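## Task

Shelf spots are labelled by a lot number printed on the shelf edge directly beneath each spot, and several spots may carry the same number. Bring one cardboard box from lot 451 and one from lot 434 onto the desk so that nothing overhangs the desk edge. All other cardboard boxes must stay on their original shelves. A lot that is absent from the storeroom is skipped. The robot must not tip over or finish leaning, or the task fails.

## Robot and tools

Robot: a simulated Hello Robot Stretch 3 with one arm. It has a two-wheel differential base (0.33 m long, 0.34 m wide, rounded rear, turning about a point 0.05 m behind the front edge), a vertical mast carrying a lift, and a telescoping arm that reaches out to the robot's RIGHT side. The base cannot slide sideways, so the gripper is shifted forward or back by driving. With arm retracted and wrist folded, turning sweeps a 0.28 m radius; an unfolded level wrist reaches beyond that.

Frames: base frame has its origin on the floor between the drive wheels, x forward, y left, z up, in metres. hand_pose is reported in it, located where closed fingertips meet; at zero wrist angles its x axis is up, y back toward the mast, z toward the rear. The odometry frame is the base frame at scene start; base_odometry counts wheel rotation only (slip is counted as motion), heading in rad, left positive, -3.142 to 3.142.

move: one action per call. Arguments: base, joints, speeds, pace, contact_limits, or servos alone; plus cameras and blocking, which are not part of the action. A call with no action just reports state, images and the scene number.
- base: a single command, an offset from where the base last reported itself. {"translate_m": d} drives d metres straight, forward positive, -3 to 3. {"rotate_rad": d} spins in place by d radians, left positive, -6.4 to 6.4.
- joints: absolute targets keyed by name: lift_m 0 to 1.1; arm_m 0 to 0.52; wrist_yaw_rad -1.345 to 4.42 (0 along the arm, positive toward the front); wrist_pitch_rad -1.57 to 0.451 (negative tips fingertips down); wrist_roll_rad -2.911 to 2.918; gripper_m -0.089 to 0.179 (bigger is wider; fingertip gap is 0.007 m smaller nearly closed, 0.025 m smaller fully open); head_pan_rad -3.953 to 1.73 (-1.57 faces along the arm); head_tilt_rad -1.53 to 0.419 (negative down). Done tolerances: ±0.004 for lift, arm and gripper, ±0.02 for yaw and roll, ±0.05 pitch, ±0.1 head.
- pace: "default" or "max". speeds: per-key top speed (m/s or rad/s) up to the max. Default/max: translate 0.12/0.30, rotate 0.76/1.90, lift 0.11/0.15, arm 0.14/0.40. The base is capped at 0.10 m/s and 0.63 rad/s unless lift_m < 0.30, arm_m < 0.03 and wrist_yaw_rad > 2.54.
- contact_limits: motor_effort percent (1 to 100) at which a motion halts, written next to its own command. arm_m a number (negative sense when retracting). lift_m an object {"down": n, "up": n}, percent of force beyond normal free motion; below about 12 it may halt spuriously; unspecified it is 32 to 47 down, 21 to 36 up. translate_m and rotate_rad get a stop only if you set one; each wheel then halts alone and goes slack, which can twist the robot.
- servos: "reboot" re-enables servos that shut off.
- blocking: true (default) waits until everything rests; false returns in about 0.5 s while motion continues. A later move overrides only the joints or base it names.
- cameras: list of head_camera, nav_camera, wrist_camera or all; [] for none.
An unknown key makes a call invalid; an out-of-range number is refused, and a refusal or an uncommanded stop cancels the remaining move, wait and finished_scene calls of that reply.

wait {seconds: 0 to 10, cameras}: lets time pass, returns early once running moves settle. stop {cameras}: brakes all your running motions; they report "stopped" and hold, possibly still pressing. zoom_image {camera, region [x0,y0,x1,y1]} enlarges part of that camera's latest image, region at most 504 by 504 px. finished_scene {scene}: the current scene number; ends the scene irreversibly, nothing may follow it in that reply.

Results: "move" says done or the worst status. Statuses: moving, done, off_target (resting short, maybe still pushing), stopped, contact_stop (arm or lift goes slack until commanded again), time_out (a move is cut at 14 s), torque_fault (wrist or head servo off; reboot needed). on_its_own lists uncommanded behaviour; its "held at" is a target, not a reading. motor_effort is percent, positive toward higher values, peak in brackets; positive wheel effort pushes forward. Full effort reads about 45 on pitch, 72 on roll. lidar_m: 12 distances in 30-degree sectors, first straight ahead, going counter-clockwise (4th left, 7th behind, 10th right), taken 0.17 m above the floor, so it sees table legs not tops; "-" is nothing or very close. wrist_depth_mm and head_depth_mm are 7x7 median depths in mm (45 to 1000 and 280 to 4000). turned_by_imu beats turned_by_wheels if they differ by over 0.15 rad. base_tilt gives forward/right lean in degrees, a few degrees of bias.

Cameras: head_camera and nav_camera move with the head. head_camera images arrive rotated (turn a quarter clockwise to right them), nav_camera the opposite way. Calibration lines give K and T_world_to_cam in the base frame, with small errors.

Gripper: to hold, command a width below the object's; to let go, command at least 0.05 more than its width. Readings don't confirm a grasp; resend if it slips.

Cautions: before folding (wrist_yaw_rad 3.0) or unfolding the wrist, put lift_m within 0.32 to 0.95, pitch -0.4, roll about 0; folded, the lift can go to 0.25. With yaw under -0.4 keep pitch at -0.5 or lower. Wrist, head and base (without a limit) push blindly. The arm pushing something rigid with the gripper above about 0.45 m, or driving while gripper is caught, can topple the robot; if tilt appears, back the gripper off. Omitted joints may still be pushing to old targets. Avoid drops, slams, hard hits and releasing moving boxes.

Each tool is called after ">>>" by a JSON object that holds its "api" and its "payload".

## Session

>>> {"api": "move", "payload": {"joints": {"head_pan_rad": -1.0, "head_tilt_rad": -0.4}, "pace": "max", "cameras": ["head_camera","nav_camera"]}}

>>> {"api": "move", "payload": {"joints": {"head_pan_rad": 0.7}, "pace": "max", "cameras": ["nav_camera"]}}

>>> {"api": "move", "payload": {"joints": {"head_pan_rad": -2.6}, "pace": "max", "cameras": ["nav_camera"]}}

Scene clock: 0.90 s.
move: done
base_odometry: x=+0.000 y=+0.000 heading=+0.000
turned_by_wheels: +0.000
turned_by_imu: +0.000
base_tilt: forward=-0.4 right=-1.2
lidar_m: 0.73 0.73 0.85 1.53 2.66 1.26 1.01 1.12 1.81 1.63 1.39 0.83
head_depth_mm: 1684 1766 1829 1960 1731 1730 1423 / 1729 1825 1904 2021 2168 1792 1421 / 1779 1879 1959 2080 2192 1777 1415 / 1793 1890 1988 2043 2239 1766 1411 / 1476 1563 1664 1808 1941 1744 1388 / 1244 1302 1375 1446 1539 1607 1395 / 1045 1083 1131 1180 1242 1308 1314
base_status: not commanded
joint_positions: lift_m=+0.374 arm_m=+0.001 wrist_yaw_rad=+3.009 wrist_pitch_rad=-0.462 wrist_roll_rad=+0.000 gripper_m=+0.037 head_pan_rad=-1.028 head_tilt_rad=-0.404
joint_status: all done
measured_speeds: all 0
motor_effort: left_wheel=-0.4(0.7) right_wheel=+0.6(1.1) lift_m=+23.0(23.8) arm_m=-4.6(5.1) wrist_yaw_rad=+0.7(1.1) wrist_pitch_rad=+1.9(2.0) wrist_roll_rad=-0.3(0.3) gripper_m=-0.1(0.8) head_pan_rad=+1.9(4.7) head_tilt_rad=-3.2(8.1)
hand_pose: x=+0.0076 y=+0.0712 z=+0.3774 quat_wxyz=(+0.207, +0.697, +0.116, +0.676) (m; base frame)
wrist_depth_mm: - 138 - - - 858 - / - 151 - - - 983 - / - 167 924 - - 949 - / 846 769 203 821 811 799 770 / 695 674 212 659 655 669 665 / 605 597 126 572 128 583 577 / 524 532 287 354 504 511 512
pictures: head_camera (sideways), nav_camera (sideways)
camera_calibration:
head_camera: T_world_to_cam=[[-0.217503, 0.270576, -0.937806, 1.23727], [0.871717, 0.48608, -0.0619313, 0.0749516], [0.439091, -0.830972, -0.34159, 0.397535], [0, 0, 0, 1]] pos_world=[0.0292187, -0.0408672, 1.30075]
nav_camera: T_world_to_cam=[[0.205266, -0.306837, 0.929364, -1.16772], [-0.847724, -0.530299, 0.012152, 0.0395605], [0.489112, -0.790338, -0.368965, 0.430425], [0, 0, 0, 1]] pos_world=[0.0627034, 0.00286097, 1.24357]

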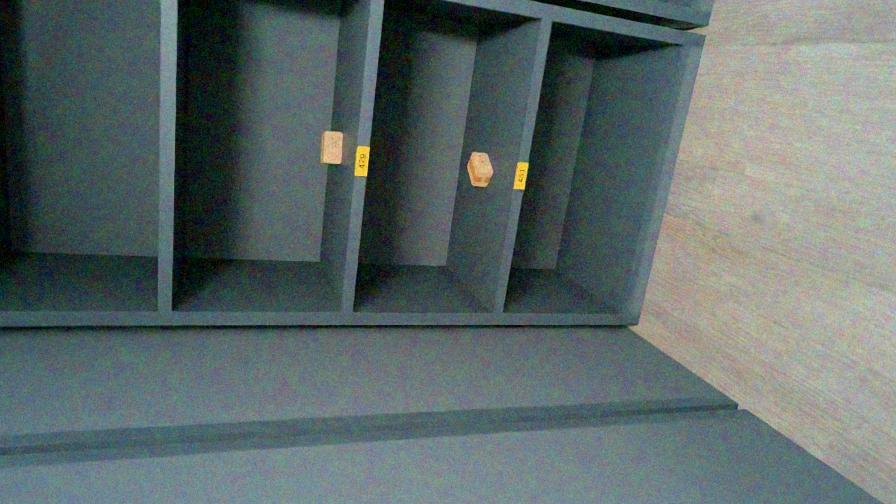

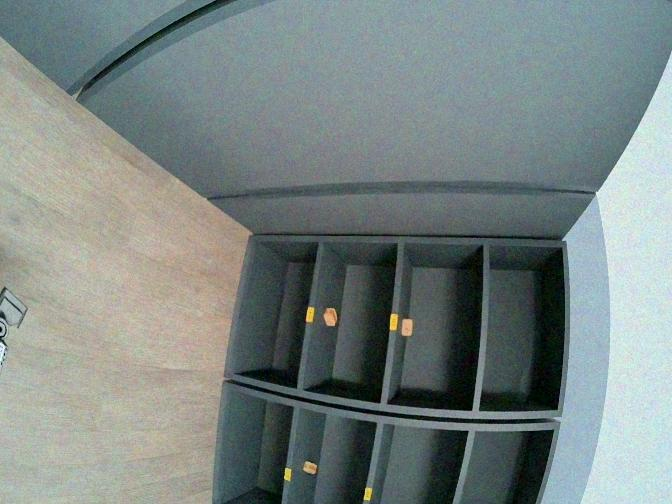

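Scene clock: 2.97 s.
move: done
base_odometry: x=+0.000 y=+0.000 heading=+0.000
turned_by_wheels: +0.000
turned_by_imu: +0.000
base_tilt: forward=-0.3 right=-1.1
lidar_m: 0.72 0.73 0.85 1.53 2.65 1.26 1.01 1.11 1.82 1.63 1.40 0.83
head_depth_mm: 573 605 641 678 722 772 828 / 601 633 675 715 762 817 882 / 629 664 707 755 809 873 944 / 662 700 748 802 862 930 1015 / 694 740 793 852 925 1002 1103 / 736 786 844 916 995 1083 1195 / 776 837 904 984 1075 1189 1298
base_status: not commanded
joint_positions: lift_m=+0.374 arm_m=+0.001 wrist_yaw_rad=+3.009 wrist_pitch_rad=-0.462 wrist_roll_rad=+0.000 gripper_m=+0.037 head_pan_rad=+0.708 head_tilt_rad=-0.404
joint_status: all done
measured_speeds: translate_m=+0.000 rotate_rad=+0.000 lift_m=+0.000 arm_m=+0.000 wrist_yaw_rad=+0.000 wrist_pitch_rad=+0.000 wrist_roll_rad=+0.000 head_pan_rad=-0.024 head_tilt_rad=+0.000
motor_effort: left_wheel=-0.3(1.0) right_wheel=+0.1(1.2) lift_m=+23.3(24.1) arm_m=-7.6(8.2) wrist_yaw_rad=-0.6(2.1) wrist_pitch_rad=+2.0(2.1) wrist_roll_rad=-0.2(0.3) gripper_m=+0.3(0.8) head_pan_rad=-3.1(5.0) head_tilt_rad=+3.8(3.8)
hand_pose: x=+0.0076 y=+0.0712 z=+0.3774 quat_wxyz=(+0.207, +0.697, +0.116, +0.676) (m; base frame)
wrist_depth_mm: - 138 - - - 856 - / - 150 - - - 958 - / - 167 931 - - 938 - / 840 779 203 827 802 800 768 / 699 664 211 660 650 675 668 / 598 600 126 582 129 578 579 / 525 542 288 353 501 506 512
pictures: nav_camera (sideways)
camera_calibration:
nav_camera: T_world_to_cam=[[0.269032, 0.252788, 0.929365, -1.16811], [0.662115, -0.749304, 0.012143, 0.0303371], [0.699447, 0.61208, -0.368962, 0.429139], [0, 0, 0, 1]] pos_world=[-0.00598812, 0.0553486, 1.24357]

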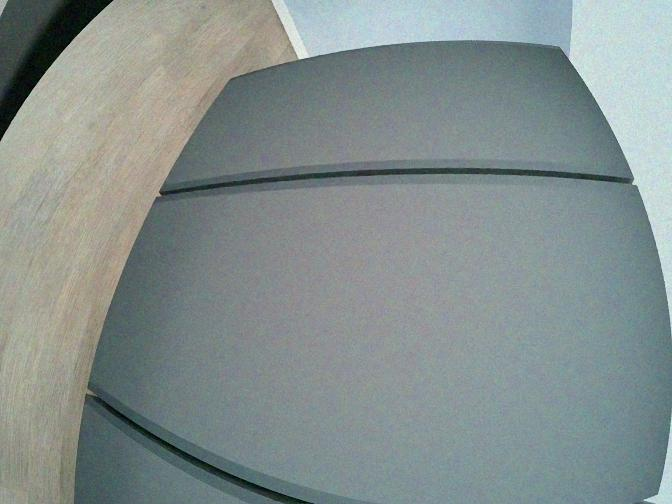

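Scene clock: 5.70 s.
move: done
base_odometry: x=+0.000 y=+0.000 heading=+0.000
turned_by_wheels: +0.000
turned_by_imu: +0.000
base_tilt: forward=-0.2 right=-1.3
lidar_m: 0.73 0.73 0.85 1.53 2.66 1.26 1.01 1.11 1.82 1.63 1.39 0.83
head_depth_mm: 1268 1341 1414 1493 1117 926 1426 / 1302 1379 1456 1517 1108 1326 1381 / 1334 1411 1508 1609 1233 1662 1411 / 1361 1459 1545 1663 1780 1765 1405 / 1404 1492 1596 1709 1835 1760 1401 / 1439 1547 1653 1780 1924 1758 1391 / 1499 1594 1704 1844 2006 1753 1390
base_status: not commanded
joint_positions: lift_m=+0.374 arm_m=+0.001 wrist_yaw_rad=+3.009 wrist_pitch_rad=-0.462 wrist_roll_rad=+0.000 gripper_m=+0.037 head_pan_rad=-2.608 head_tilt_rad=-0.400
joint_status: all done
measured_speeds: translate_m=+0.000 rotate_rad=+0.000 lift_m=+0.000 arm_m=+0.000 wrist_yaw_rad=+0.000 wrist_pitch_rad=+0.000 wrist_roll_rad=+0.000 head_pan_rad=+0.024 head_tilt_rad=+0.000
motor_effort: left_wheel=-0.2(0.8) right_wheel=+0.2(1.1) lift_m=+24.4(24.4) arm_m=-12.2(12.6) wrist_yaw_rad=-0.6(1.6) wrist_pitch_rad=+1.9(2.1) wrist_roll_rad=+0.0(0.3) gripper_m=+0.1(1.1) head_pan_rad=+3.4(6.2) head_tilt_rad=+4.5(5.7)
hand_pose: x=+0.0076 y=+0.0712 z=+0.3774 quat_wxyz=(+0.207, +0.697, +0.116, +0.676) (m; base frame)
wrist_depth_mm: - 139 - - - 871 - / - 150 - - - 981 - / - 167 930 - - 940 - / 841 769 204 823 817 795 768 / 690 671 211 663 654 669 667 / 595 599 126 569 129 576 581 / 527 536 288 355 508 508 504
pictures: nav_camera (sideways)
camera_calibration:
nav_camera: T_world_to_cam=[[-0.305587, -0.200301, 0.930858, -1.16655], [-0.521929, 0.852902, 0.0121845, 0.0375523], [-0.796371, -0.482118, -0.365179, 0.433372], [0, 0, 0, 1]] pos_world=[0.00824325, -0.0567517, 1.24369]

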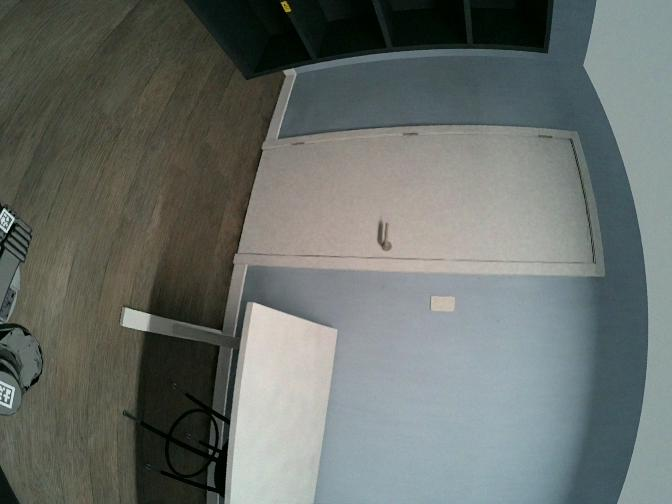

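>>> {"api": "move", "payload": {"joints": {"head_pan_rad": -1.65, "head_tilt_rad": -0.35}, "pace": "max", "cameras": ["head_camera"]}}

>>> {"api": "zoom_image", "payload": {"camera": "head_camera", "region": [280, 0, 620, 190]}}

>>> {"api": "zoom_image", "payload": {"camera": "head_camera", "region": [280, 250, 620, 440]}}

Scene clock: 20.40 s.
move: done
base_odometry: x=+0.000 y=+0.000 heading=+0.000
turned_by_wheels: +0.000
turned_by_imu: +0.000
base_tilt: forward=-0.3 right=-1.2
lidar_m: 0.72 0.73 0.85 1.53 2.66 1.25 1.01 1.11 1.82 1.63 1.39 0.82
head_depth_mm: 1694 1788 2231 2363 2412 1926 1490 / 1806 1961 2040 2102 2153 1907 1489 / 1828 2014 2117 2233 2378 1895 1482 / 1833 1947 2052 2171 2214 1880 1462 / 1575 1848 1945 2023 1871 1856 1465 / 1553 1569 1872 1975 1868 1788 1461 / 1701 1751 1855 1970 2074 1770 1453
base_status: not commanded
joint_positions: lift_m=+0.374 arm_m=+0.001 wrist_yaw_rad=+3.009 wrist_pitch_rad=-0.462 wrist_roll_rad=+0.000 gripper_m=+0.037 head_pan_rad=-1.621 head_tilt_rad=-0.348
joint_status: all done
measured_speeds: all 0
motor_effort: left_wheel=-0.3(0.6) right_wheel=+0.0(0.8) lift_m=+24.6(25.4) arm_m=-13.1(13.7) wrist_yaw_rad=+0.8(0.9) wrist_pitch_rad=+1.8(2.0) wrist_roll_rad=+0.0(0.3) gripper_m=+0.3(0.9) head_pan_rad=-2.2(5.4) head_tilt_rad=+4.3(7.2)
hand_pose: x=+0.0076 y=+0.0712 z=+0.3774 quat_wxyz=(+0.207, +0.697, +0.116, +0.676) (m; base frame)
wrist_depth_mm: - 138 - - - 858 - / - 151 - - - 977 - / - 167 934 - - 945 - / 829 761 204 814 794 789 762 / 692 666 211 659 656 671 668 / 600 605 126 580 129 583 578 / 532 535 288 354 505 510 510
pictures: head_camera (sideways)
camera_calibration:
head_camera: T_world_to_cam=[[-0.0317633, 0.293019, -0.955579, 1.25936], [0.994354, -0.087585, -0.0599092, 0.0715506], [-0.101249, -0.952087, -0.288582, 0.331784], [0, 0, 0, 1]] pos_world=[0.00244758, -0.0468613, 1.30345]

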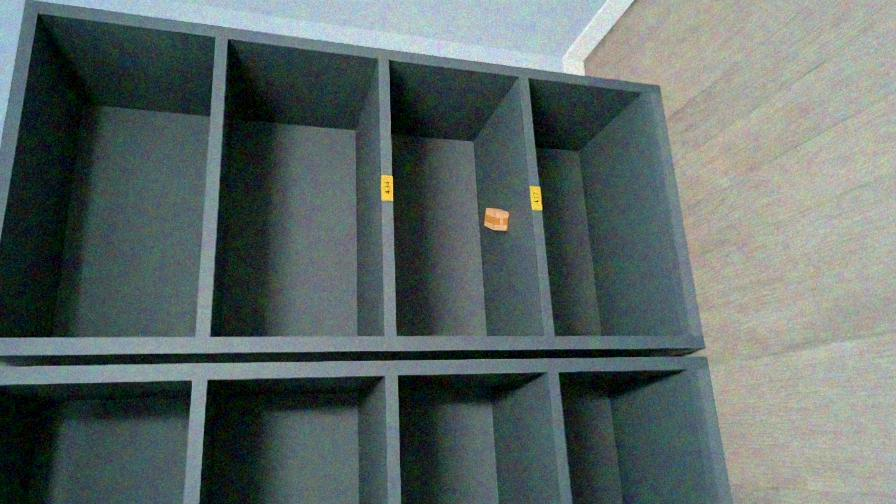

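Scaled by 1.482 from the camera's 896x504 image, which has a finer 1280x720 frame.

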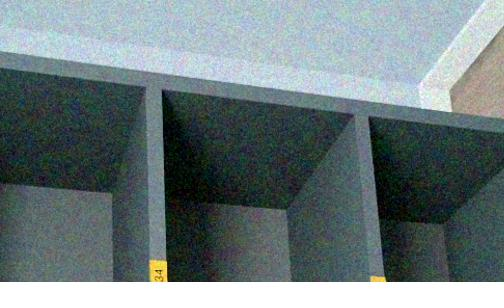

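Scaled by 1.482 from the camera's 896x504 image, which has a finer 1280x720 frame.

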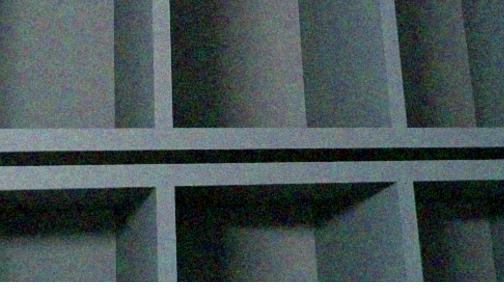

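>>> {"api": "zoom_image", "payload": {"camera": "head_camera", "region": [340, 140, 580, 275]}}

Scaled by 2.100 from the camera's 896x504 image, which has a finer 1280x720 frame.

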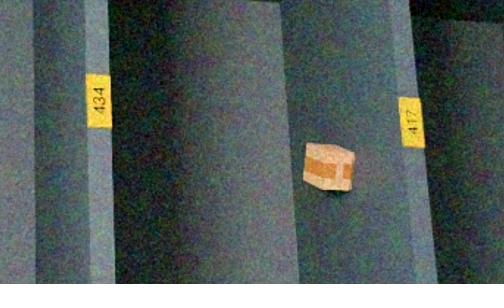

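>>> {"api": "move", "payload": {"base": {"rotate_rad": -1.313}, "joints": {"lift_m": 0.27, "head_pan_rad": 0.0, "head_tilt_rad": -0.5}, "pace": "max", "cameras": ["head_camera"]}}

Scene clock: 54.73 s.
move: done
base_odometry: x=+0.000 y=+0.000 heading=-1.313
turned_by_wheels: -1.313
turned_by_imu: -1.287
base_tilt: forward=-0.4 right=-1.3
lidar_m: 1.63 0.99 0.74 0.72 0.76 1.07 2.66 1.64 1.01 1.11 1.60 1.96
head_depth_mm: 1665 1823 1988 2078 2002 1630 1326 / 1335 1776 1939 2034 1995 1603 1315 / 1662 1815 1695 1789 1912 1620 1316 / 1690 1856 2016 2133 1943 1593 1305 / 1705 1871 2042 2118 1948 1599 1296 / 1700 1882 2027 2092 1956 1575 1296 / 1584 1705 1693 1773 1903 1570 1286
base_status: done
joint_positions: lift_m=+0.270 arm_m=+0.001 wrist_yaw_rad=+3.009 wrist_pitch_rad=-0.463 wrist_roll_rad=+0.000 gripper_m=+0.037 head_pan_rad=+0.006 head_tilt_rad=-0.501
joint_status: all done
measured_speeds: all 0
motor_effort: left_wheel=+6.5(14.7) right_wheel=-8.6(14.0) lift_m=+30.3(31.2) arm_m=-12.2(13.7) wrist_yaw_rad=+0.2(1.7) wrist_pitch_rad=+2.0(2.2) wrist_roll_rad=+0.1(0.5) gripper_m=+0.7(1.0) head_pan_rad=-3.2(6.0) head_tilt_rad=-3.2(7.6)
hand_pose: x=+0.0076 y=+0.0711 z=+0.2728 quat_wxyz=(+0.208, +0.697, +0.117, +0.676) (m; base frame)
wrist_depth_mm: - 138 - - 739 - - / - 150 161 - - - - / 778 167 183 785 788 776 781 / 659 610 203 651 636 637 628 / 549 551 212 527 517 533 527 / 478 284 126 273 129 460 458 / 251 256 237 247 389 407 405
pictures: head_camera (sideways)
camera_calibration:
head_camera: T_world_to_cam=[[-0.433005, -0.0487881, -0.90007, 1.18929], [0.0226136, 0.997632, -0.0649554, 0.0840406], [0.901108, -0.0484798, -0.430877, 0.510841], [0, 0, 0, 1]] pos_world=[0.0527463, -0.00105279, 1.29601]

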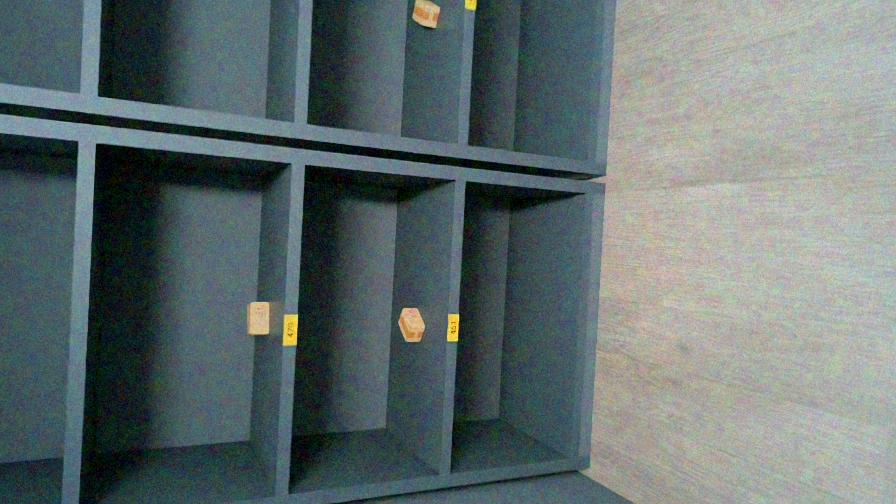

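>>> {"api": "move", "payload": {"base": {"translate_m": 1.12}, "pace": "max", "cameras": []}}

>>> {"api": "move", "payload": {"base": {"rotate_rad": 1.587}, "joints": {"head_pan_rad": -1.6, "head_tilt_rad": -0.75}, "pace": "max", "cameras": ["head_camera"]}}

Scene clock: 77.57 s.
move: done
base_odometry: x=+0.286 y=-1.083 heading=-1.312
turned_by_wheels: +0.000
turned_by_imu: +0.000
base_tilt: forward=-0.2 right=-1.3
lidar_m: 0.96 0.84 0.70 0.68 0.72 1.01 3.75 1.58 1.60 1.58 1.26 0.55
head_depth_mm: 671 700 673 647 568 651 716 / 773 834 894 726 582 895 760 / 771 835 908 717 1097 948 795 / 776 839 912 713 1089 946 793 / 780 838 914 702 1085 942 786 / 780 843 909 698 1075 905 785 / 782 848 907 688 1073 930 802
base_status: done
joint_positions: lift_m=+0.270 arm_m=+0.001 wrist_yaw_rad=+3.009 wrist_pitch_rad=-0.463 wrist_roll_rad=+0.000 gripper_m=+0.037 head_pan_rad=+0.000 head_tilt_rad=-0.501
joint_status: not commanded
measured_speeds: all 0
motor_effort: left_wheel=+4.3(15.6) right_wheel=-0.4(10.6) lift_m=+25.8(27.2) arm_m=-9.2(12.1) wrist_yaw_rad=-0.8(2.1) wrist_pitch_rad=+2.1(2.2) wrist_roll_rad=+0.0(0.3) gripper_m=+0.6(1.0) head_pan_rad=-3.2(4.1) head_tilt_rad=+3.3(3.7)
hand_pose: x=+0.0076 y=+0.0711 z=+0.2728 quat_wxyz=(+0.208, +0.697, +0.117, +0.676) (m; base frame)
wrist_depth_mm: - 139 - 686 - - - / - 151 161 732 - - - / 776 167 181 790 754 747 - / 662 616 204 649 643 629 602 / 549 552 213 525 516 535 534 / 475 284 126 273 129 461 460 / 251 255 237 248 392 405 404
pictures: none
No camera images: "cameras" was empty.

Scene clock: 79.70 s.
move: done
base_odometry: x=+0.286 y=-1.083 heading=+0.274
turned_by_wheels: +1.587
turned_by_imu: +1.556
base_tilt: forward=-0.1 right=-1.1
lidar_m: 0.68 0.71 1.00 3.73 1.58 1.59 1.58 1.26 0.55 0.96 0.84 0.70
head_depth_mm: 642 627 580 637 753 1217 1144 / 787 841 629 854 842 958 1135 / 787 858 622 1139 943 1177 1136 / 787 852 615 1129 938 1223 1131 / 786 843 607 1123 936 1223 1134 / 787 841 601 1110 924 1217 1133 / 790 840 595 1112 919 1208 1131
base_status: done
joint_positions: lift_m=+0.270 arm_m=+0.001 wrist_yaw_rad=+3.009 wrist_pitch_rad=-0.463 wrist_roll_rad=+0.000 gripper_m=+0.037 head_pan_rad=-1.608 head_tilt_rad=-0.750
joint_status: all done
measured_speeds: translate_m=+0.000 rotate_rad=+0.000 lift_m=+0.000 arm_m=+0.000 wrist_yaw_rad=+0.000 wrist_pitch_rad=+0.000 wrist_roll_rad=+0.000 head_pan_rad=+0.024 head_tilt_rad=+0.000
motor_effort: left_wheel=-6.6(15.3) right_wheel=+7.2(14.8) lift_m=+28.5(29.5) arm_m=-12.5(13.9) wrist_yaw_rad=+0.5(1.7) wrist_pitch_rad=+2.1(2.2) wrist_roll_rad=+0.0(0.3) gripper_m=+0.6(1.0) head_pan_rad=+3.5(5.1) head_tilt_rad=-6.0(8.9)
hand_pose: x=+0.0076 y=+0.0711 z=+0.2728 quat_wxyz=(+0.208, +0.697, +0.117, +0.676) (m; base frame)
wrist_depth_mm: - 139 - - - - - / - 151 - - - - - / 814 167 738 797 787 788 769 / 663 608 204 645 634 628 632 / 552 548 214 525 520 533 527 / 477 284 126 274 128 461 460 / 251 256 237 247 386 408 403
pictures: head_camera (sideways)
camera_calibration:
head_camera: T_world_to_cam=[[-0.0225072, 0.643189, -0.765377, 1.01121], [0.996375, -0.0483935, -0.0699679, 0.0846368], [-0.0820418, -0.764177, -0.639768, 0.788642], [0, 0, 0, 1]] pos_world=[0.00313121, -0.0436431, 1.28443]

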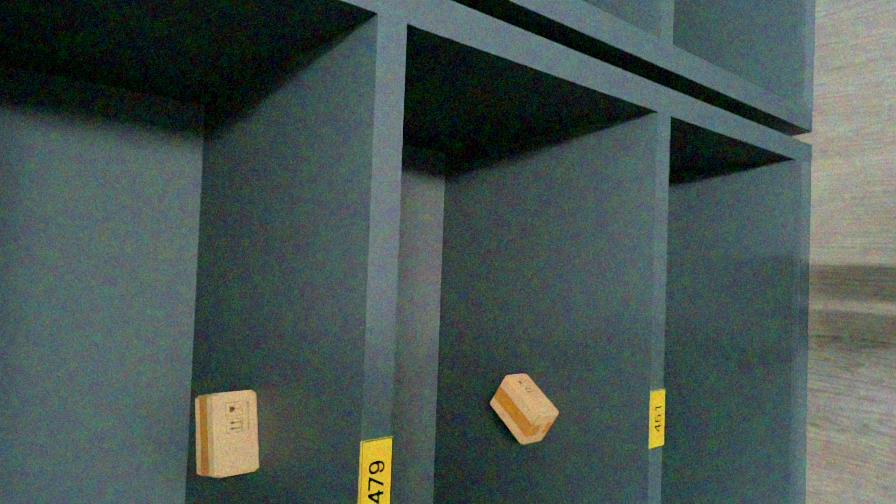

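>>> {"api": "zoom_image", "payload": {"camera": "head_camera", "region": [470, 350, 580, 460]}}

>>> {"api": "move", "payload": {"base": {"translate_m": 0.19}, "joints": {"lift_m": 0.72, "gripper_m": 0.17}, "pace": "max", "cameras": ["head_camera"]}}

>>> {"api": "move", "payload": {"joints": {"wrist_yaw_rad": 0.0, "wrist_pitch_rad": -0.4}, "pace": "max", "cameras": ["wrist_camera"]}}

Scaled by 4.582 from the camera's 896x504 image, which has a finer 1280x720 frame.

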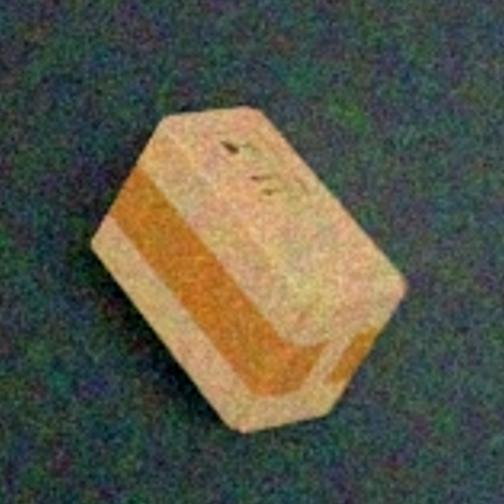

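Scene clock: 99.63 s.
move: done
base_odometry: x=+0.469 y=-1.031 heading=+0.274
turned_by_wheels: +0.000
turned_by_imu: +0.000
base_tilt: forward=-0.4 right=-1.2
lidar_m: 0.49 0.52 0.72 2.23 1.99 1.72 1.77 0.70 0.66 0.96 0.67 0.50
head_depth_mm: 794 859 637 1084 960 1013 1098 / 795 865 629 1140 956 1220 313 / 789 858 622 1140 944 1235 311 / 795 847 615 1131 938 1234 350 / 793 851 609 1121 934 1219 358 / 796 850 602 1119 926 1215 1136 / 795 851 597 1114 924 1180 1130
base_status: done
joint_positions: lift_m=+0.720 arm_m=+0.001 wrist_yaw_rad=+3.009 wrist_pitch_rad=-0.463 wrist_roll_rad=+0.000 gripper_m=+0.170 head_pan_rad=-1.600 head_tilt_rad=-0.750
joint_status: all done
measured_speeds: all 0
motor_effort: left_wheel=-0.5(12.3) right_wheel=+7.0(12.3) lift_m=+28.2(34.7) arm_m=-7.8(11.0) wrist_yaw_rad=+0.3(1.9) wrist_pitch_rad=+2.1(2.3) wrist_roll_rad=+0.2(0.3) gripper_m=+0.6(83.9) head_pan_rad=+2.6(3.9) head_tilt_rad=-4.2(6.2)
hand_pose: x=+0.0076 y=+0.0710 z=+0.7226 quat_wxyz=(+0.208, +0.697, +0.117, +0.676) (m; base frame)
wrist_depth_mm: - 138 - - - - - / - 150 - - - - - / - 167 - - - - - / - - 204 - - - - / - 199 223 - - - - / 123 140 252 996 985 945 - / 116 856 308 877 868 833 106
pictures: head_camera (sideways)
camera_calibration:
head_camera: T_world_to_cam=[[-0.0276666, 0.642955, -0.765404, 1.01126], [0.996728, -0.0404326, -0.0699922, 0.0846141], [-0.0759491, -0.764836, -0.639732, 0.788581], [0, 0, 0, 1]] pos_world=[0.00353303, -0.0436398, 1.28443]

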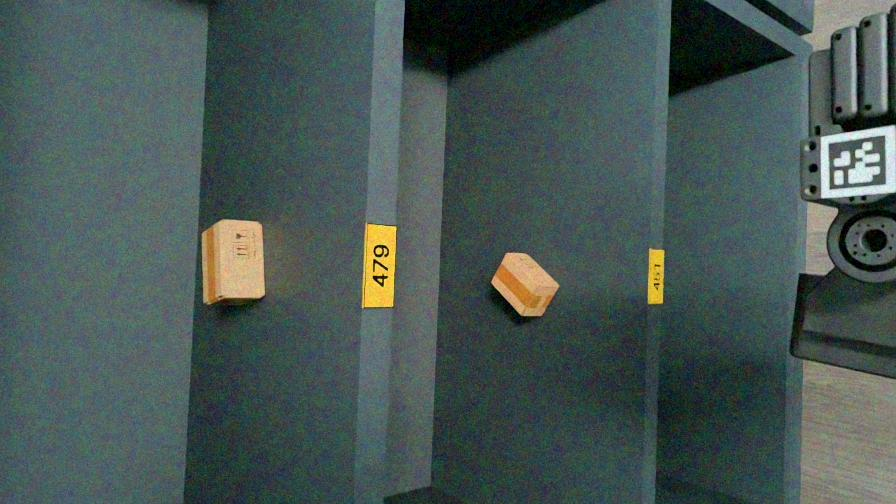

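Scene clock: 101.47 s.
move: done
base_odometry: x=+0.469 y=-1.031 heading=+0.274
turned_by_wheels: +0.000
turned_by_imu: +0.000
base_tilt: forward=-0.4 right=-1.1
lidar_m: 0.49 0.52 0.72 2.23 2.00 1.72 1.77 0.71 0.66 0.96 0.67 0.51
head_depth_mm: 793 862 635 1078 955 1014 1100 / 793 862 630 1143 951 1214 314 / 794 857 622 1142 945 1181 311 / 795 847 616 1124 938 436 400 / 796 847 609 1117 933 1172 1120 / 796 850 602 1118 926 1214 1131 / 798 849 596 1126 919 1187 1134
base_status: not commanded
joint_positions: lift_m=+0.720 arm_m=+0.001 wrist_yaw_rad=+0.003 wrist_pitch_rad=-0.420 wrist_roll_rad=+0.000 gripper_m=+0.170 head_pan_rad=-1.600 head_tilt_rad=-0.750
joint_status: all done
measured_speeds: all 0
motor_effort: left_wheel=-0.1(0.6) right_wheel=+7.4(7.8) lift_m=+22.7(28.3) arm_m=-6.3(8.5) wrist_yaw_rad=-3.5(7.7) wrist_pitch_rad=+3.2(6.0) wrist_roll_rad=-0.1(0.3) gripper_m=+0.6(1.1) head_pan_rad=+2.3(3.2) head_tilt_rad=-4.4(5.1)
hand_pose: x=-0.0208 y=-0.3697 z=+0.7322 quat_wxyz=(+0.692, +0.149, -0.691, -0.147) (m; base frame)
wrist_depth_mm: - 695 - - - - 625 / - 743 - - - - - / - - - - - - - / - - - 524 - - 538 / - 143 - - - - - / - 124 - - - - - / - - - - - - 106
pictures: wrist_camera
camera_calibration:
wrist_camera: T_world_to_cam=[[-0.998878, -0.0398867, -0.0255254, -0.0102377], [-0.00249966, 0.582682, -0.812696, 0.842984], [0.047289, -0.811721, -0.582128, 0.293302], [0, 0, 0, 1]] pos_world=[-0.021989, -0.253521, 0.855568]

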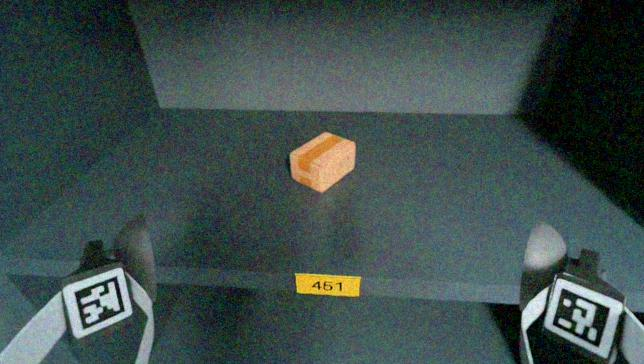

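>>> {"api": "zoom_image", "payload": {"camera": "wrist_camera", "region": [280, 120, 370, 200]}}

Scaled by 5.600.

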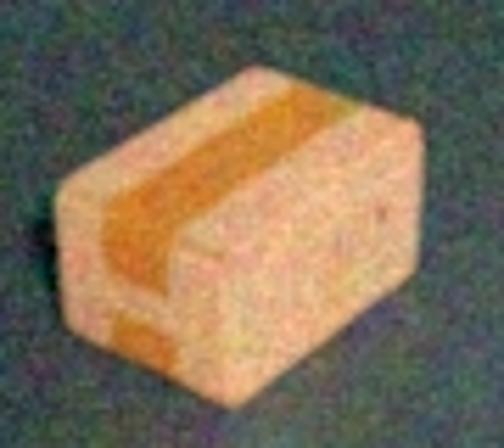

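>>> {"api": "move", "payload": {"base": {"translate_m": -0.13}, "joints": {"arm_m": 0.3, "wrist_yaw_rad": 0.94, "wrist_pitch_rad": -0.6}, "pace": "max", "cameras": ["wrist_camera"]}}

Scene clock: 156.60 s.
move: done
base_odometry: x=+0.344 y=-1.067 heading=+0.274
turned_by_wheels: +0.000
turned_by_imu: +0.000
base_tilt: forward=-0.3 right=-1.4
lidar_m: 0.62 0.65 0.92 2.83 1.91 1.63 1.64 1.32 0.58 0.96 0.76 0.64
head_depth_mm: 775 800 634 760 795 919 1099 / 785 856 628 1028 475 368 322 / 789 856 623 556 870 1199 1133 / 788 855 616 566 863 1224 1138 / 791 841 607 1123 860 1225 1137 / 789 844 601 1111 902 1217 1138 / 791 845 596 1118 920 1206 1129
base_status: done
joint_positions: lift_m=+0.720 arm_m=+0.300 wrist_yaw_rad=+0.937 wrist_pitch_rad=-0.610 wrist_roll_rad=+0.000 gripper_m=+0.170 head_pan_rad=-1.600 head_tilt_rad=-0.750
joint_status: all done
measured_speeds: all 0
motor_effort: left_wheel=-5.6(11.2) right_wheel=-3.2(11.9) lift_m=+24.7(25.3) arm_m=+10.0(15.0) wrist_yaw_rad=+1.4(7.7) wrist_pitch_rad=+1.5(3.8) wrist_roll_rad=+0.0(0.3) gripper_m=+0.5(0.9) head_pan_rad=+1.7(2.5) head_tilt_rad=-3.2(4.1)
hand_pose: x=+0.1366 y=-0.5612 z=+0.6921 quat_wxyz=(+0.698, +0.494, -0.505, +0.115) (m; base frame)
wrist_depth_mm: 429 - - - 613 - - / 453 - - - - - - / - - - - - - - / - - - - - - - / - 143 - - 305 296 - / - 126 330 316 311 302 314 / 116 783 793 290 286 281 106
pictures: wrist_camera
camera_calibration:
wrist_camera: T_world_to_cam=[[-0.566447, -0.823478, -0.0319596, -0.356064], [-0.585285, 0.429297, -0.687856, 0.829528], [0.580154, -0.370929, -0.725144, 0.380581], [0, 0, 0, 1]] pos_world=[0.0630226, -0.508156, 0.835192]

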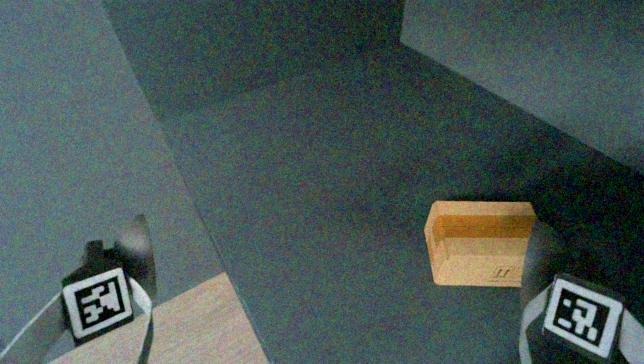

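>>> {"api": "move", "payload": {"joints": {"arm_m": 0.44}, "contact_limits": {"arm_m": 30}, "cameras": ["wrist_camera"]}}

Scene clock: 199.27 s.
move: done
base_odometry: x=+0.344 y=-1.067 heading=+0.274
turned_by_wheels: +0.000
turned_by_imu: +0.000
base_tilt: forward=-0.3 right=-1.2
lidar_m: 0.62 0.65 0.91 2.82 1.91 1.63 1.64 1.31 0.58 0.96 0.76 0.64
head_depth_mm: 777 803 636 763 794 901 1098 / 789 857 630 1024 881 359 322 / 787 858 621 573 873 1183 1131 / 791 853 614 681 939 1228 1137 / 789 846 607 742 930 1214 1141 / 790 843 601 1111 929 1210 1139 / 793 843 595 1115 916 1207 1132
base_status: not commanded
joint_positions: lift_m=+0.720 arm_m=+0.440 wrist_yaw_rad=+0.937 wrist_pitch_rad=-0.610 wrist_roll_rad=+0.000 gripper_m=+0.170 head_pan_rad=-1.600 head_tilt_rad=-0.750
joint_status: all done
measured_speeds: all 0
motor_effort: left_wheel=-5.7(6.3) right_wheel=-3.6(4.3) lift_m=+25.7(26.7) arm_m=+12.8(15.7) wrist_yaw_rad=+1.0(3.3) wrist_pitch_rad=+1.4(1.6) wrist_roll_rad=-0.1(0.3) gripper_m=+0.7(1.0) head_pan_rad=+0.7(2.0) head_tilt_rad=-1.9(2.8)
contact_limits: arm_m 30 (drawing in: default 31, maximum 55; extending or still: default 40, maximum 69)
hand_pose: x=+0.1366 y=-0.7012 z=+0.6921 quat_wxyz=(+0.698, +0.494, -0.505, +0.115) (m; base frame)
wrist_depth_mm: - - - 548 - 315 267 / - - - - - 327 280 / - - - - 472 - 300 / - - - - - 402 310 / - 143 - - - - 321 / - 140 322 266 312 309 312 / 116 286 289 245 245 279 106
pictures: wrist_camera
camera_calibration:
wrist_camera: T_world_to_cam=[[-0.56632, -0.823564, -0.0319998, -0.471299], [-0.585364, 0.429248, -0.687819, 0.889529], [0.580199, -0.370794, -0.725176, 0.3288], [0, 0, 0, 1]] pos_world=[0.0630225, -0.648056, 0.835192]

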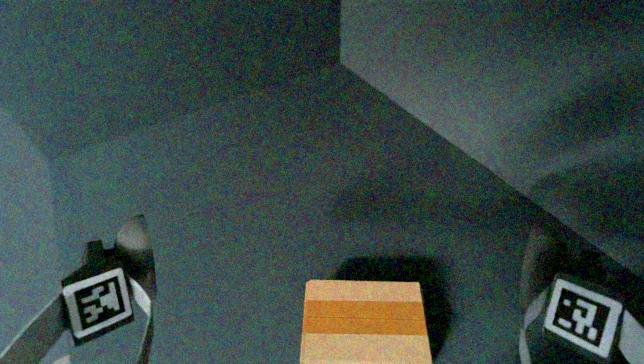

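>>> {"api": "move", "payload": {"joints": {"arm_m": 0.459}, "contact_limits": {"arm_m": 30}}}

>>> {"api": "move", "payload": {"joints": {"lift_m": 0.592}, "contact_limits": {"lift_m": {"down": 14}}, "cameras": ["wrist_camera"]}}

Scene clock: 213.07 s.
move: done
base_odometry: x=+0.344 y=-1.067 heading=+0.274
turned_by_wheels: +0.000
turned_by_imu: +0.000
base_tilt: forward=-0.4 right=-1.3
lidar_m: 0.62 0.65 0.92 2.81 1.91 1.63 1.64 1.31 0.58 0.96 0.76 0.64
head_depth_mm: 776 800 635 763 796 902 1100 / 786 857 630 1024 877 359 322 / 787 857 621 565 875 1181 1129 / 788 850 614 712 936 1230 1139 / 789 843 609 907 937 1221 1132 / 788 847 601 1118 925 1218 1135 / 790 848 594 1115 922 1201 1131
base_status: not commanded
joint_positions: lift_m=+0.720 arm_m=+0.459 wrist_yaw_rad=+0.937 wrist_pitch_rad=-0.610 wrist_roll_rad=+0.000 gripper_m=+0.170 head_pan_rad=-1.600 head_tilt_rad=-0.750
joint_status: all done
measured_speeds: all 0
motor_effort: left_wheel=-5.7(6.1) right_wheel=-3.6(4.0) lift_m=+26.8(27.5) arm_m=+13.5(14.3) wrist_yaw_rad=+1.7(3.1) wrist_pitch_rad=+1.5(1.6) wrist_roll_rad=-0.4(0.4) gripper_m=+0.6(1.1) head_pan_rad=+0.4(1.1) head_tilt_rad=-0.8(1.5)
contact_limits: arm_m 30 (drawing in: default 31, maximum 55; extending or still: default 40, maximum 69)
hand_pose: x=+0.1366 y=-0.7202 z=+0.6921 quat_wxyz=(+0.698, +0.494, -0.505, +0.115) (m; base frame)
wrist_depth_mm: - - - 535 - 304 251 / - - - - - 314 265 / - - - - 469 324 278 / - - - - - 382 296 / - 143 - - - - 304 / - 140 322 318 320 311 299 / 283 287 291 239 276 278 106
pictures: none

Scene clock: 215.07 s.
move: done
base_odometry: x=+0.344 y=-1.067 heading=+0.274
turned_by_wheels: +0.000
turned_by_imu: +0.000
base_tilt: forward=-0.3 right=-1.1
lidar_m: 0.62 0.65 0.92 2.81 1.91 1.63 1.65 1.31 0.58 0.96 0.75 0.64
head_depth_mm: 776 806 635 761 797 920 1139 / 789 854 629 1069 926 919 458 / 786 857 623 1069 648 538 1089 / 790 853 615 760 910 1228 1140 / 788 844 607 1118 906 1223 1135 / 792 842 600 1115 900 1217 1137 / 794 844 595 1114 917 1204 1134
base_status: not commanded
joint_positions: lift_m=+0.592 arm_m=+0.459 wrist_yaw_rad=+0.937 wrist_pitch_rad=-0.610 wrist_roll_rad=+0.000 gripper_m=+0.170 head_pan_rad=-1.600 head_tilt_rad=-0.750
joint_status: all done
measured_speeds: all 0
motor_effort: left_wheel=-5.7(6.4) right_wheel=-3.9(4.2) lift_m=+23.0(27.2) arm_m=+12.4(13.7) wrist_yaw_rad=+1.6(3.5) wrist_pitch_rad=+1.6(1.6) wrist_roll_rad=-0.1(0.3) gripper_m=+0.5(1.1) head_pan_rad=+0.5(0.9) head_tilt_rad=+0.2(1.8)
contact_limits: arm_m 30 (drawing in: default 31, maximum 55; extending or still: default 40, maximum 69); lift_m down 14 (down: maximum 72; up: maximum 65)
hand_pose: x=+0.1366 y=-0.7202 z=+0.5641 quat_wxyz=(+0.698, +0.494, -0.505, +0.115) (m; base frame)
wrist_depth_mm: - - - - - 305 252 / 326 322 319 312 312 306 263 / 284 281 277 273 268 268 258 / 242 240 237 166 219 230 227 / 211 209 202 146 145 202 200 / 123 141 145 133 132 177 178 / 161 161 163 158 158 162 106
pictures: wrist_camera
camera_calibration:
wrist_camera: T_world_to_cam=[[-0.566274, -0.823597, -0.0319811, -0.491081], [-0.585453, 0.429241, -0.687748, 0.809595], [0.580154, -0.37073, -0.725245, 0.229026], [0, 0, 0, 1]] pos_world=[0.0630226, -0.667057, 0.707192]

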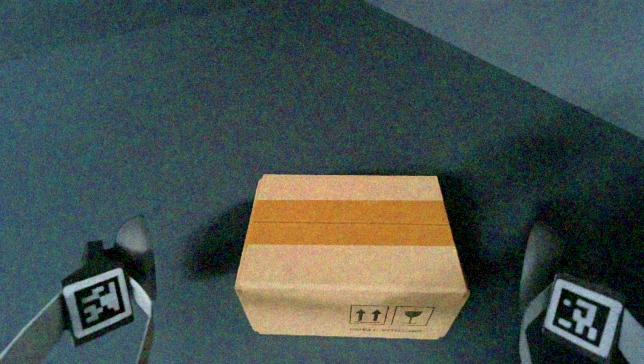

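>>> {"api": "move", "payload": {"joints": {"gripper_m": 0.045}, "cameras": ["wrist_camera"]}}

Scene clock: 221.37 s.
move: done
base_odometry: x=+0.344 y=-1.067 heading=+0.274
turned_by_wheels: +0.000
turned_by_imu: +0.000
base_tilt: forward=-0.2 right=-1.2
lidar_m: 0.62 0.65 0.91 2.82 1.91 1.63 1.64 1.32 0.58 0.96 0.76 0.64
head_depth_mm: 774 801 635 763 796 919 1142 / 787 856 629 1072 932 921 458 / 789 860 621 1069 651 537 1085 / 790 850 615 761 914 1227 1138 / 788 845 607 1117 906 1226 1137 / 790 844 600 1116 923 1210 1133 / 794 843 593 1115 921 1201 1132
base_status: not commanded
joint_positions: lift_m=+0.592 arm_m=+0.459 wrist_yaw_rad=+0.937 wrist_pitch_rad=-0.609 wrist_roll_rad=+0.000 gripper_m=+0.046 head_pan_rad=-1.600 head_tilt_rad=-0.750
joint_status: all done
measured_speeds: all 0
motor_effort: left_wheel=-5.8(6.4) right_wheel=-3.2(4.0) lift_m=+23.5(24.0) arm_m=+9.8(11.0) wrist_yaw_rad=+1.5(3.2) wrist_pitch_rad=+1.1(1.6) wrist_roll_rad=+0.1(0.3) gripper_m=-18.4(89.6) head_pan_rad=-0.3(1.2) head_tilt_rad=+0.6(1.5)
contact_limits: arm_m 30 (drawing in: default 31, maximum 55; extending or still: default 40, maximum 69); lift_m down 14 (down: maximum 72; up: maximum 65)
hand_pose: x=+0.1368 y=-0.7204 z=+0.5644 quat_wxyz=(+0.698, +0.494, -0.506, +0.115) (m; base frame)
wrist_depth_mm: - - - - - 306 252 / 329 323 319 319 312 308 263 / 284 280 278 274 272 269 258 / 249 241 234 167 228 232 230 / 212 211 151 150 147 203 202 / 187 187 134 136 133 177 179 / 173 124 163 162 161 126 162
pictures: wrist_camera
camera_calibration:
wrist_camera: T_world_to_cam=[[-0.566246, -0.823615, -0.0319836, -0.491169], [-0.584512, 0.428613, -0.688939, 0.810137], [0.581129, -0.371414, -0.724114, 0.227817], [0, 0, 0, 1]] pos_world=[0.0630207, -0.667155, 0.707391]

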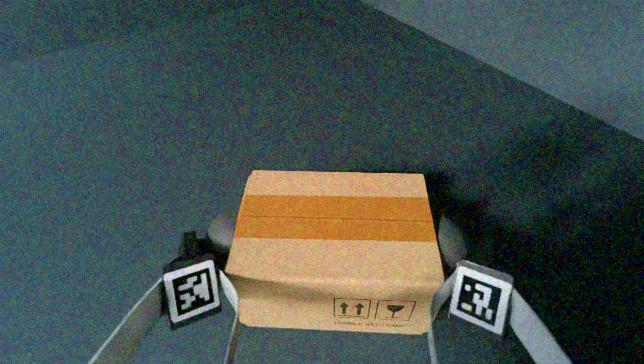

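>>> {"api": "move", "payload": {"joints": {"lift_m": 0.68}}}

>>> {"api": "move", "payload": {"joints": {"arm_m": 0.0, "head_pan_rad": -2.9, "head_tilt_rad": -0.4}, "speeds": {"arm_m": 0.25}, "cameras": ["all"]}}

Scene clock: 244.47 s.
move: done
base_odometry: x=+0.344 y=-1.067 heading=+0.274
turned_by_wheels: +0.000
turned_by_imu: +0.000
base_tilt: forward=-0.2 right=-1.1
lidar_m: 0.62 0.65 0.91 2.82 1.91 1.63 1.64 1.31 0.58 0.96 0.76 0.64
head_depth_mm: 776 803 636 762 796 920 1138 / 787 855 628 1072 921 420 352 / 788 857 622 616 538 1184 1138 / 788 848 614 721 940 1222 1138 / 791 846 607 786 932 1220 1138 / 793 843 601 1118 926 1216 1135 / 792 843 594 1115 919 1210 1134
base_status: not commanded
joint_positions: lift_m=+0.680 arm_m=+0.459 wrist_yaw_rad=+0.937 wrist_pitch_rad=-0.618 wrist_roll_rad=+0.000 gripper_m=+0.046 head_pan_rad=-1.600 head_tilt_rad=-0.750
joint_status: all done
measured_speeds: all 0
motor_effort: left_wheel=-5.8(6.2) right_wheel=-3.2(3.9) lift_m=+31.3(36.5) arm_m=+7.3(8.4) wrist_yaw_rad=+1.5(3.3) wrist_pitch_rad=+2.8(2.9) wrist_roll_rad=+0.0(0.3) gripper_m=-18.2(18.8) head_pan_rad=-1.1(1.7) head_tilt_rad=+1.6(2.3)
contact_limits: arm_m 30 (drawing in: default 31, maximum 55; extending or still: default 40, maximum 69)
hand_pose: x=+0.1356 y=-0.7195 z=+0.6506 quat_wxyz=(+0.698, +0.496, -0.503, +0.112) (m; base frame)
wrist_depth_mm: - - - 537 - 306 253 / - - - - - 313 264 / - - - - - 332 279 / - - - 165 168 334 296 / 316 316 153 152 148 304 293 / 283 275 134 138 134 263 268 / 258 242 244 239 237 125 244
pictures: none

Scene clock: 248.37 s.
move: done
base_odometry: x=+0.344 y=-1.067 heading=+0.274
turned_by_wheels: +0.000
turned_by_imu: +0.000
base_tilt: forward=-0.3 right=-1.4
lidar_m: 0.62 0.65 0.91 2.81 1.91 1.63 1.65 1.31 0.58 0.96 0.76 0.64
head_depth_mm: 1351 1410 1492 1596 1711 1767 1435 / 1368 1460 1544 1654 1752 1794 1419 / 1414 1496 1591 1695 1830 1788 1420 / 1458 1545 1660 1760 1914 1766 1409 / 1470 1550 1651 1793 1907 1640 1402 / 1122 1188 1277 1372 1414 1556 1356 / 1135 1232 1309 1052 1407 1077 1308
base_status: not commanded
joint_positions: lift_m=+0.680 arm_m=+0.001 wrist_yaw_rad=+0.937 wrist_pitch_rad=-0.618 wrist_roll_rad=+0.000 gripper_m=+0.046 head_pan_rad=-2.901 head_tilt_rad=-0.400
joint_status: all done
measured_speeds: all 0
motor_effort: left_wheel=-5.8(6.4) right_wheel=-3.2(4.1) lift_m=+25.9(31.6) arm_m=-12.5(15.0) wrist_yaw_rad=+1.0(3.2) wrist_pitch_rad=+2.9(3.0) wrist_roll_rad=-0.3(0.3) gripper_m=-17.7(18.4) head_pan_rad=+3.4(5.7) head_tilt_rad=-4.0(7.2)
hand_pose: x=+0.1356 y=-0.2610 z=+0.6505 quat_wxyz=(+0.698, +0.496, -0.503, +0.112) (m; base frame)
wrist_depth_mm: 436 456 - - - - - / 461 - - - - - - / 511 - - - - - - / - 606 - 165 169 - - / - 702 152 152 148 - 310 / - - 134 138 134 - - / - 743 740 734 726 111 -
pictures: head_camera (sideways), nav_camera (sideways), wrist_camera
camera_calibration:
head_camera: T_world_to_cam=[[0.319147, 0.126182, -0.939267, 1.23593], [0.204367, -0.976942, -0.0618027, 0.0788644], [-0.925408, -0.172231, -0.337576, 0.400547], [0, 0, 0, 1]] pos_world=[-0.0398929, -0.00991998, 1.30096]
nav_camera: T_world_to_cam=[[-0.350137, -0.103658, 0.930945, -1.16639], [-0.253932, 0.967145, 0.0121831, 0.0358748], [-0.901622, -0.232131, -0.364955, 0.433698], [0, 0, 0, 1]] pos_world=[-0.00825427, -0.0549275, 1.24369]
wrist_camera: T_world_to_cam=[[-0.566498, -0.823432, -0.0322402, -0.110532], [-0.589725, 0.43242, -0.682083, 0.669084], [0.575591, -0.367386, -0.730564, 0.467569], [0, 0, 0, 1]] pos_world=[0.0628313, -0.208563, 0.794396]

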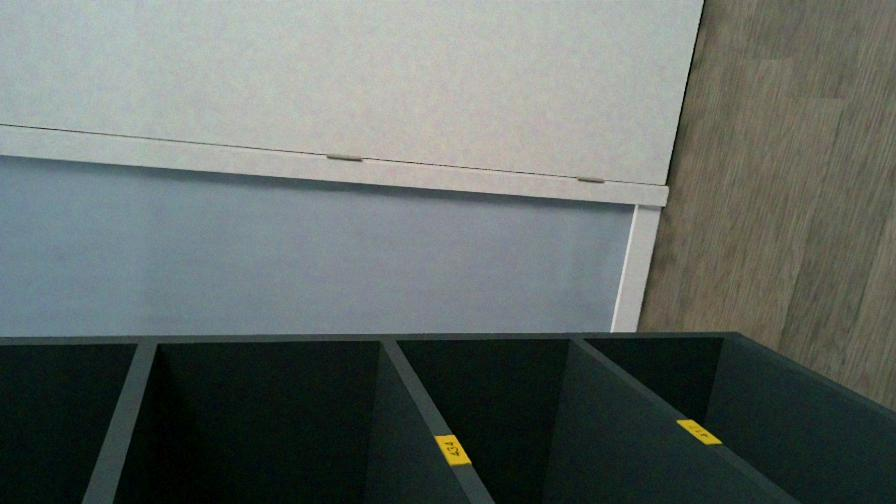

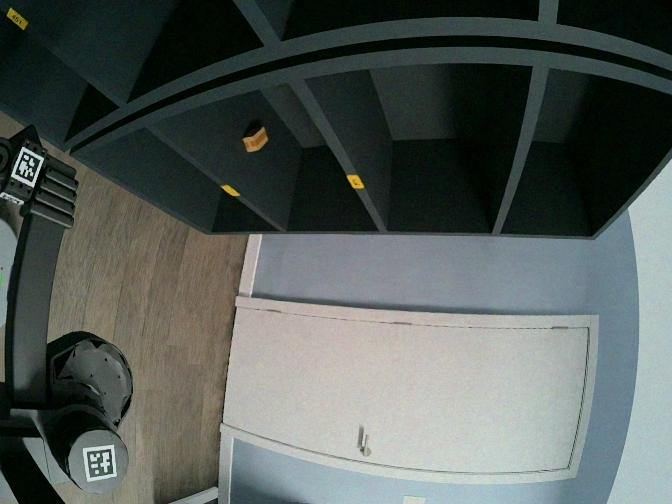

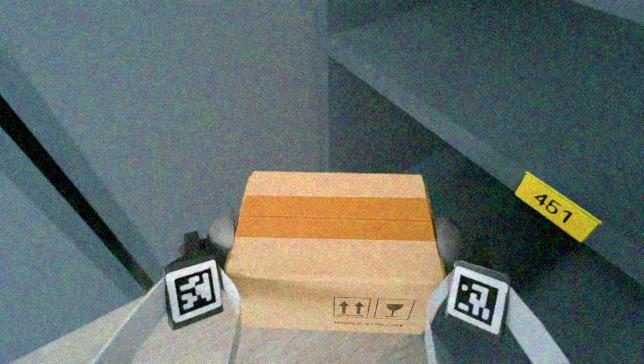

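>>> {"api": "move", "payload": {"base": {"rotate_rad": -1.22}, "joints": {"head_pan_rad": -2.3, "head_tilt_rad": -0.4}, "cameras": ["nav_camera", "head_camera"]}}

Scene clock: 260.47 s.
move: done
base_odometry: x=+0.344 y=-1.067 heading=-0.946
turned_by_wheels: -1.220
turned_by_imu: -1.200
base_tilt: forward=-0.4 right=-1.2
lidar_m: 0.90 0.67 0.62 0.63 0.79 1.65 2.61 1.62 1.64 1.32 0.58 0.75
head_depth_mm: 1663 1781 1948 1770 1804 1765 1433 / 1606 1713 1864 1957 2165 1811 1420 / 1542 1651 1769 1912 2086 1787 1417 / 1468 1572 1665 1812 1969 1783 1414 / 1423 1525 1609 1735 1862 1763 1393 / 1378 1453 1549 1661 1797 1753 1390 / 1331 1414 1502 1602 1706 1740 1385
base_status: done
joint_positions: lift_m=+0.680 arm_m=+0.001 wrist_yaw_rad=+0.937 wrist_pitch_rad=-0.618 wrist_roll_rad=+0.000 gripper_m=+0.046 head_pan_rad=-2.299 head_tilt_rad=-0.400
joint_status: all done
measured_speeds: all 0
motor_effort: left_wheel=+7.5(12.4) right_wheel=-10.6(13.1) lift_m=+28.6(28.9) arm_m=-12.5(13.6) wrist_yaw_rad=+2.1(3.0) wrist_pitch_rad=+2.9(3.1) wrist_roll_rad=-0.1(0.6) gripper_m=-17.8(18.3) head_pan_rad=-3.2(4.9) head_tilt_rad=-2.5(7.7)
hand_pose: x=+0.1356 y=-0.2610 z=+0.6505 quat_wxyz=(+0.698, +0.496, -0.503, +0.112) (m; base frame)
wrist_depth_mm: - - - - 391 - - / - - - - - - - / - - - - - - - / 969 - - 170 534 - - / - - 152 152 148 - 888 / - - 134 138 134 818 816 / - 745 752 732 732 726 749
pictures: head_camera (sideways), nav_camera (sideways)
camera_calibration:
head_camera: T_world_to_cam=[[0.192071, 0.28502, -0.939081, 1.23639], [0.721394, -0.689762, -0.0618023, 0.0756684], [-0.665357, -0.665576, -0.338095, 0.399629], [0, 0, 0, 1]] pos_world=[-0.0261653, -0.0342194, 1.30086]
nav_camera: T_world_to_cam=[[-0.230348, -0.28399, 0.930747, -1.16687], [-0.756678, 0.653674, 0.0121815, 0.0389562], [-0.611864, -0.70147, -0.365461, 0.432596], [0, 0, 0, 1]] pos_world=[0.0253805, -0.0533926, 1.24369]

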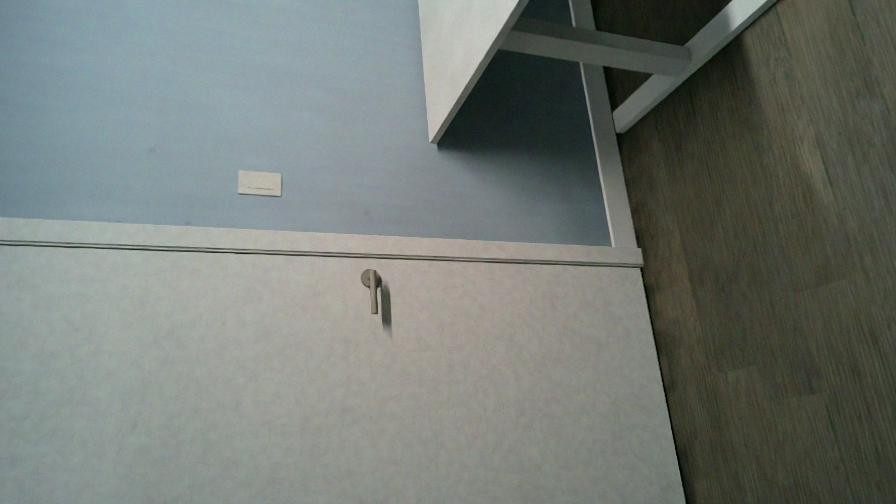

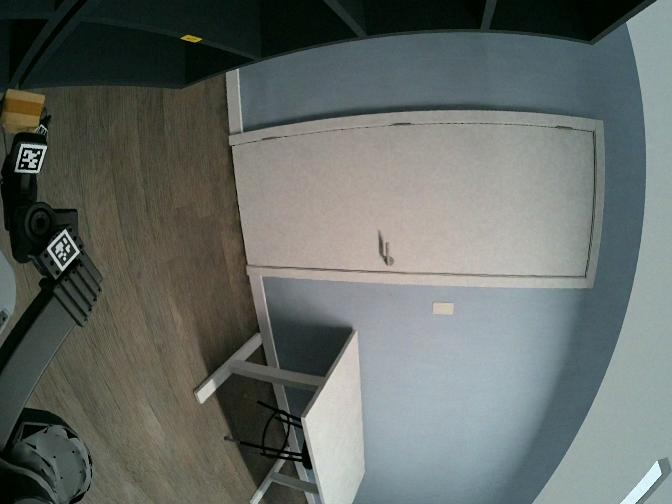

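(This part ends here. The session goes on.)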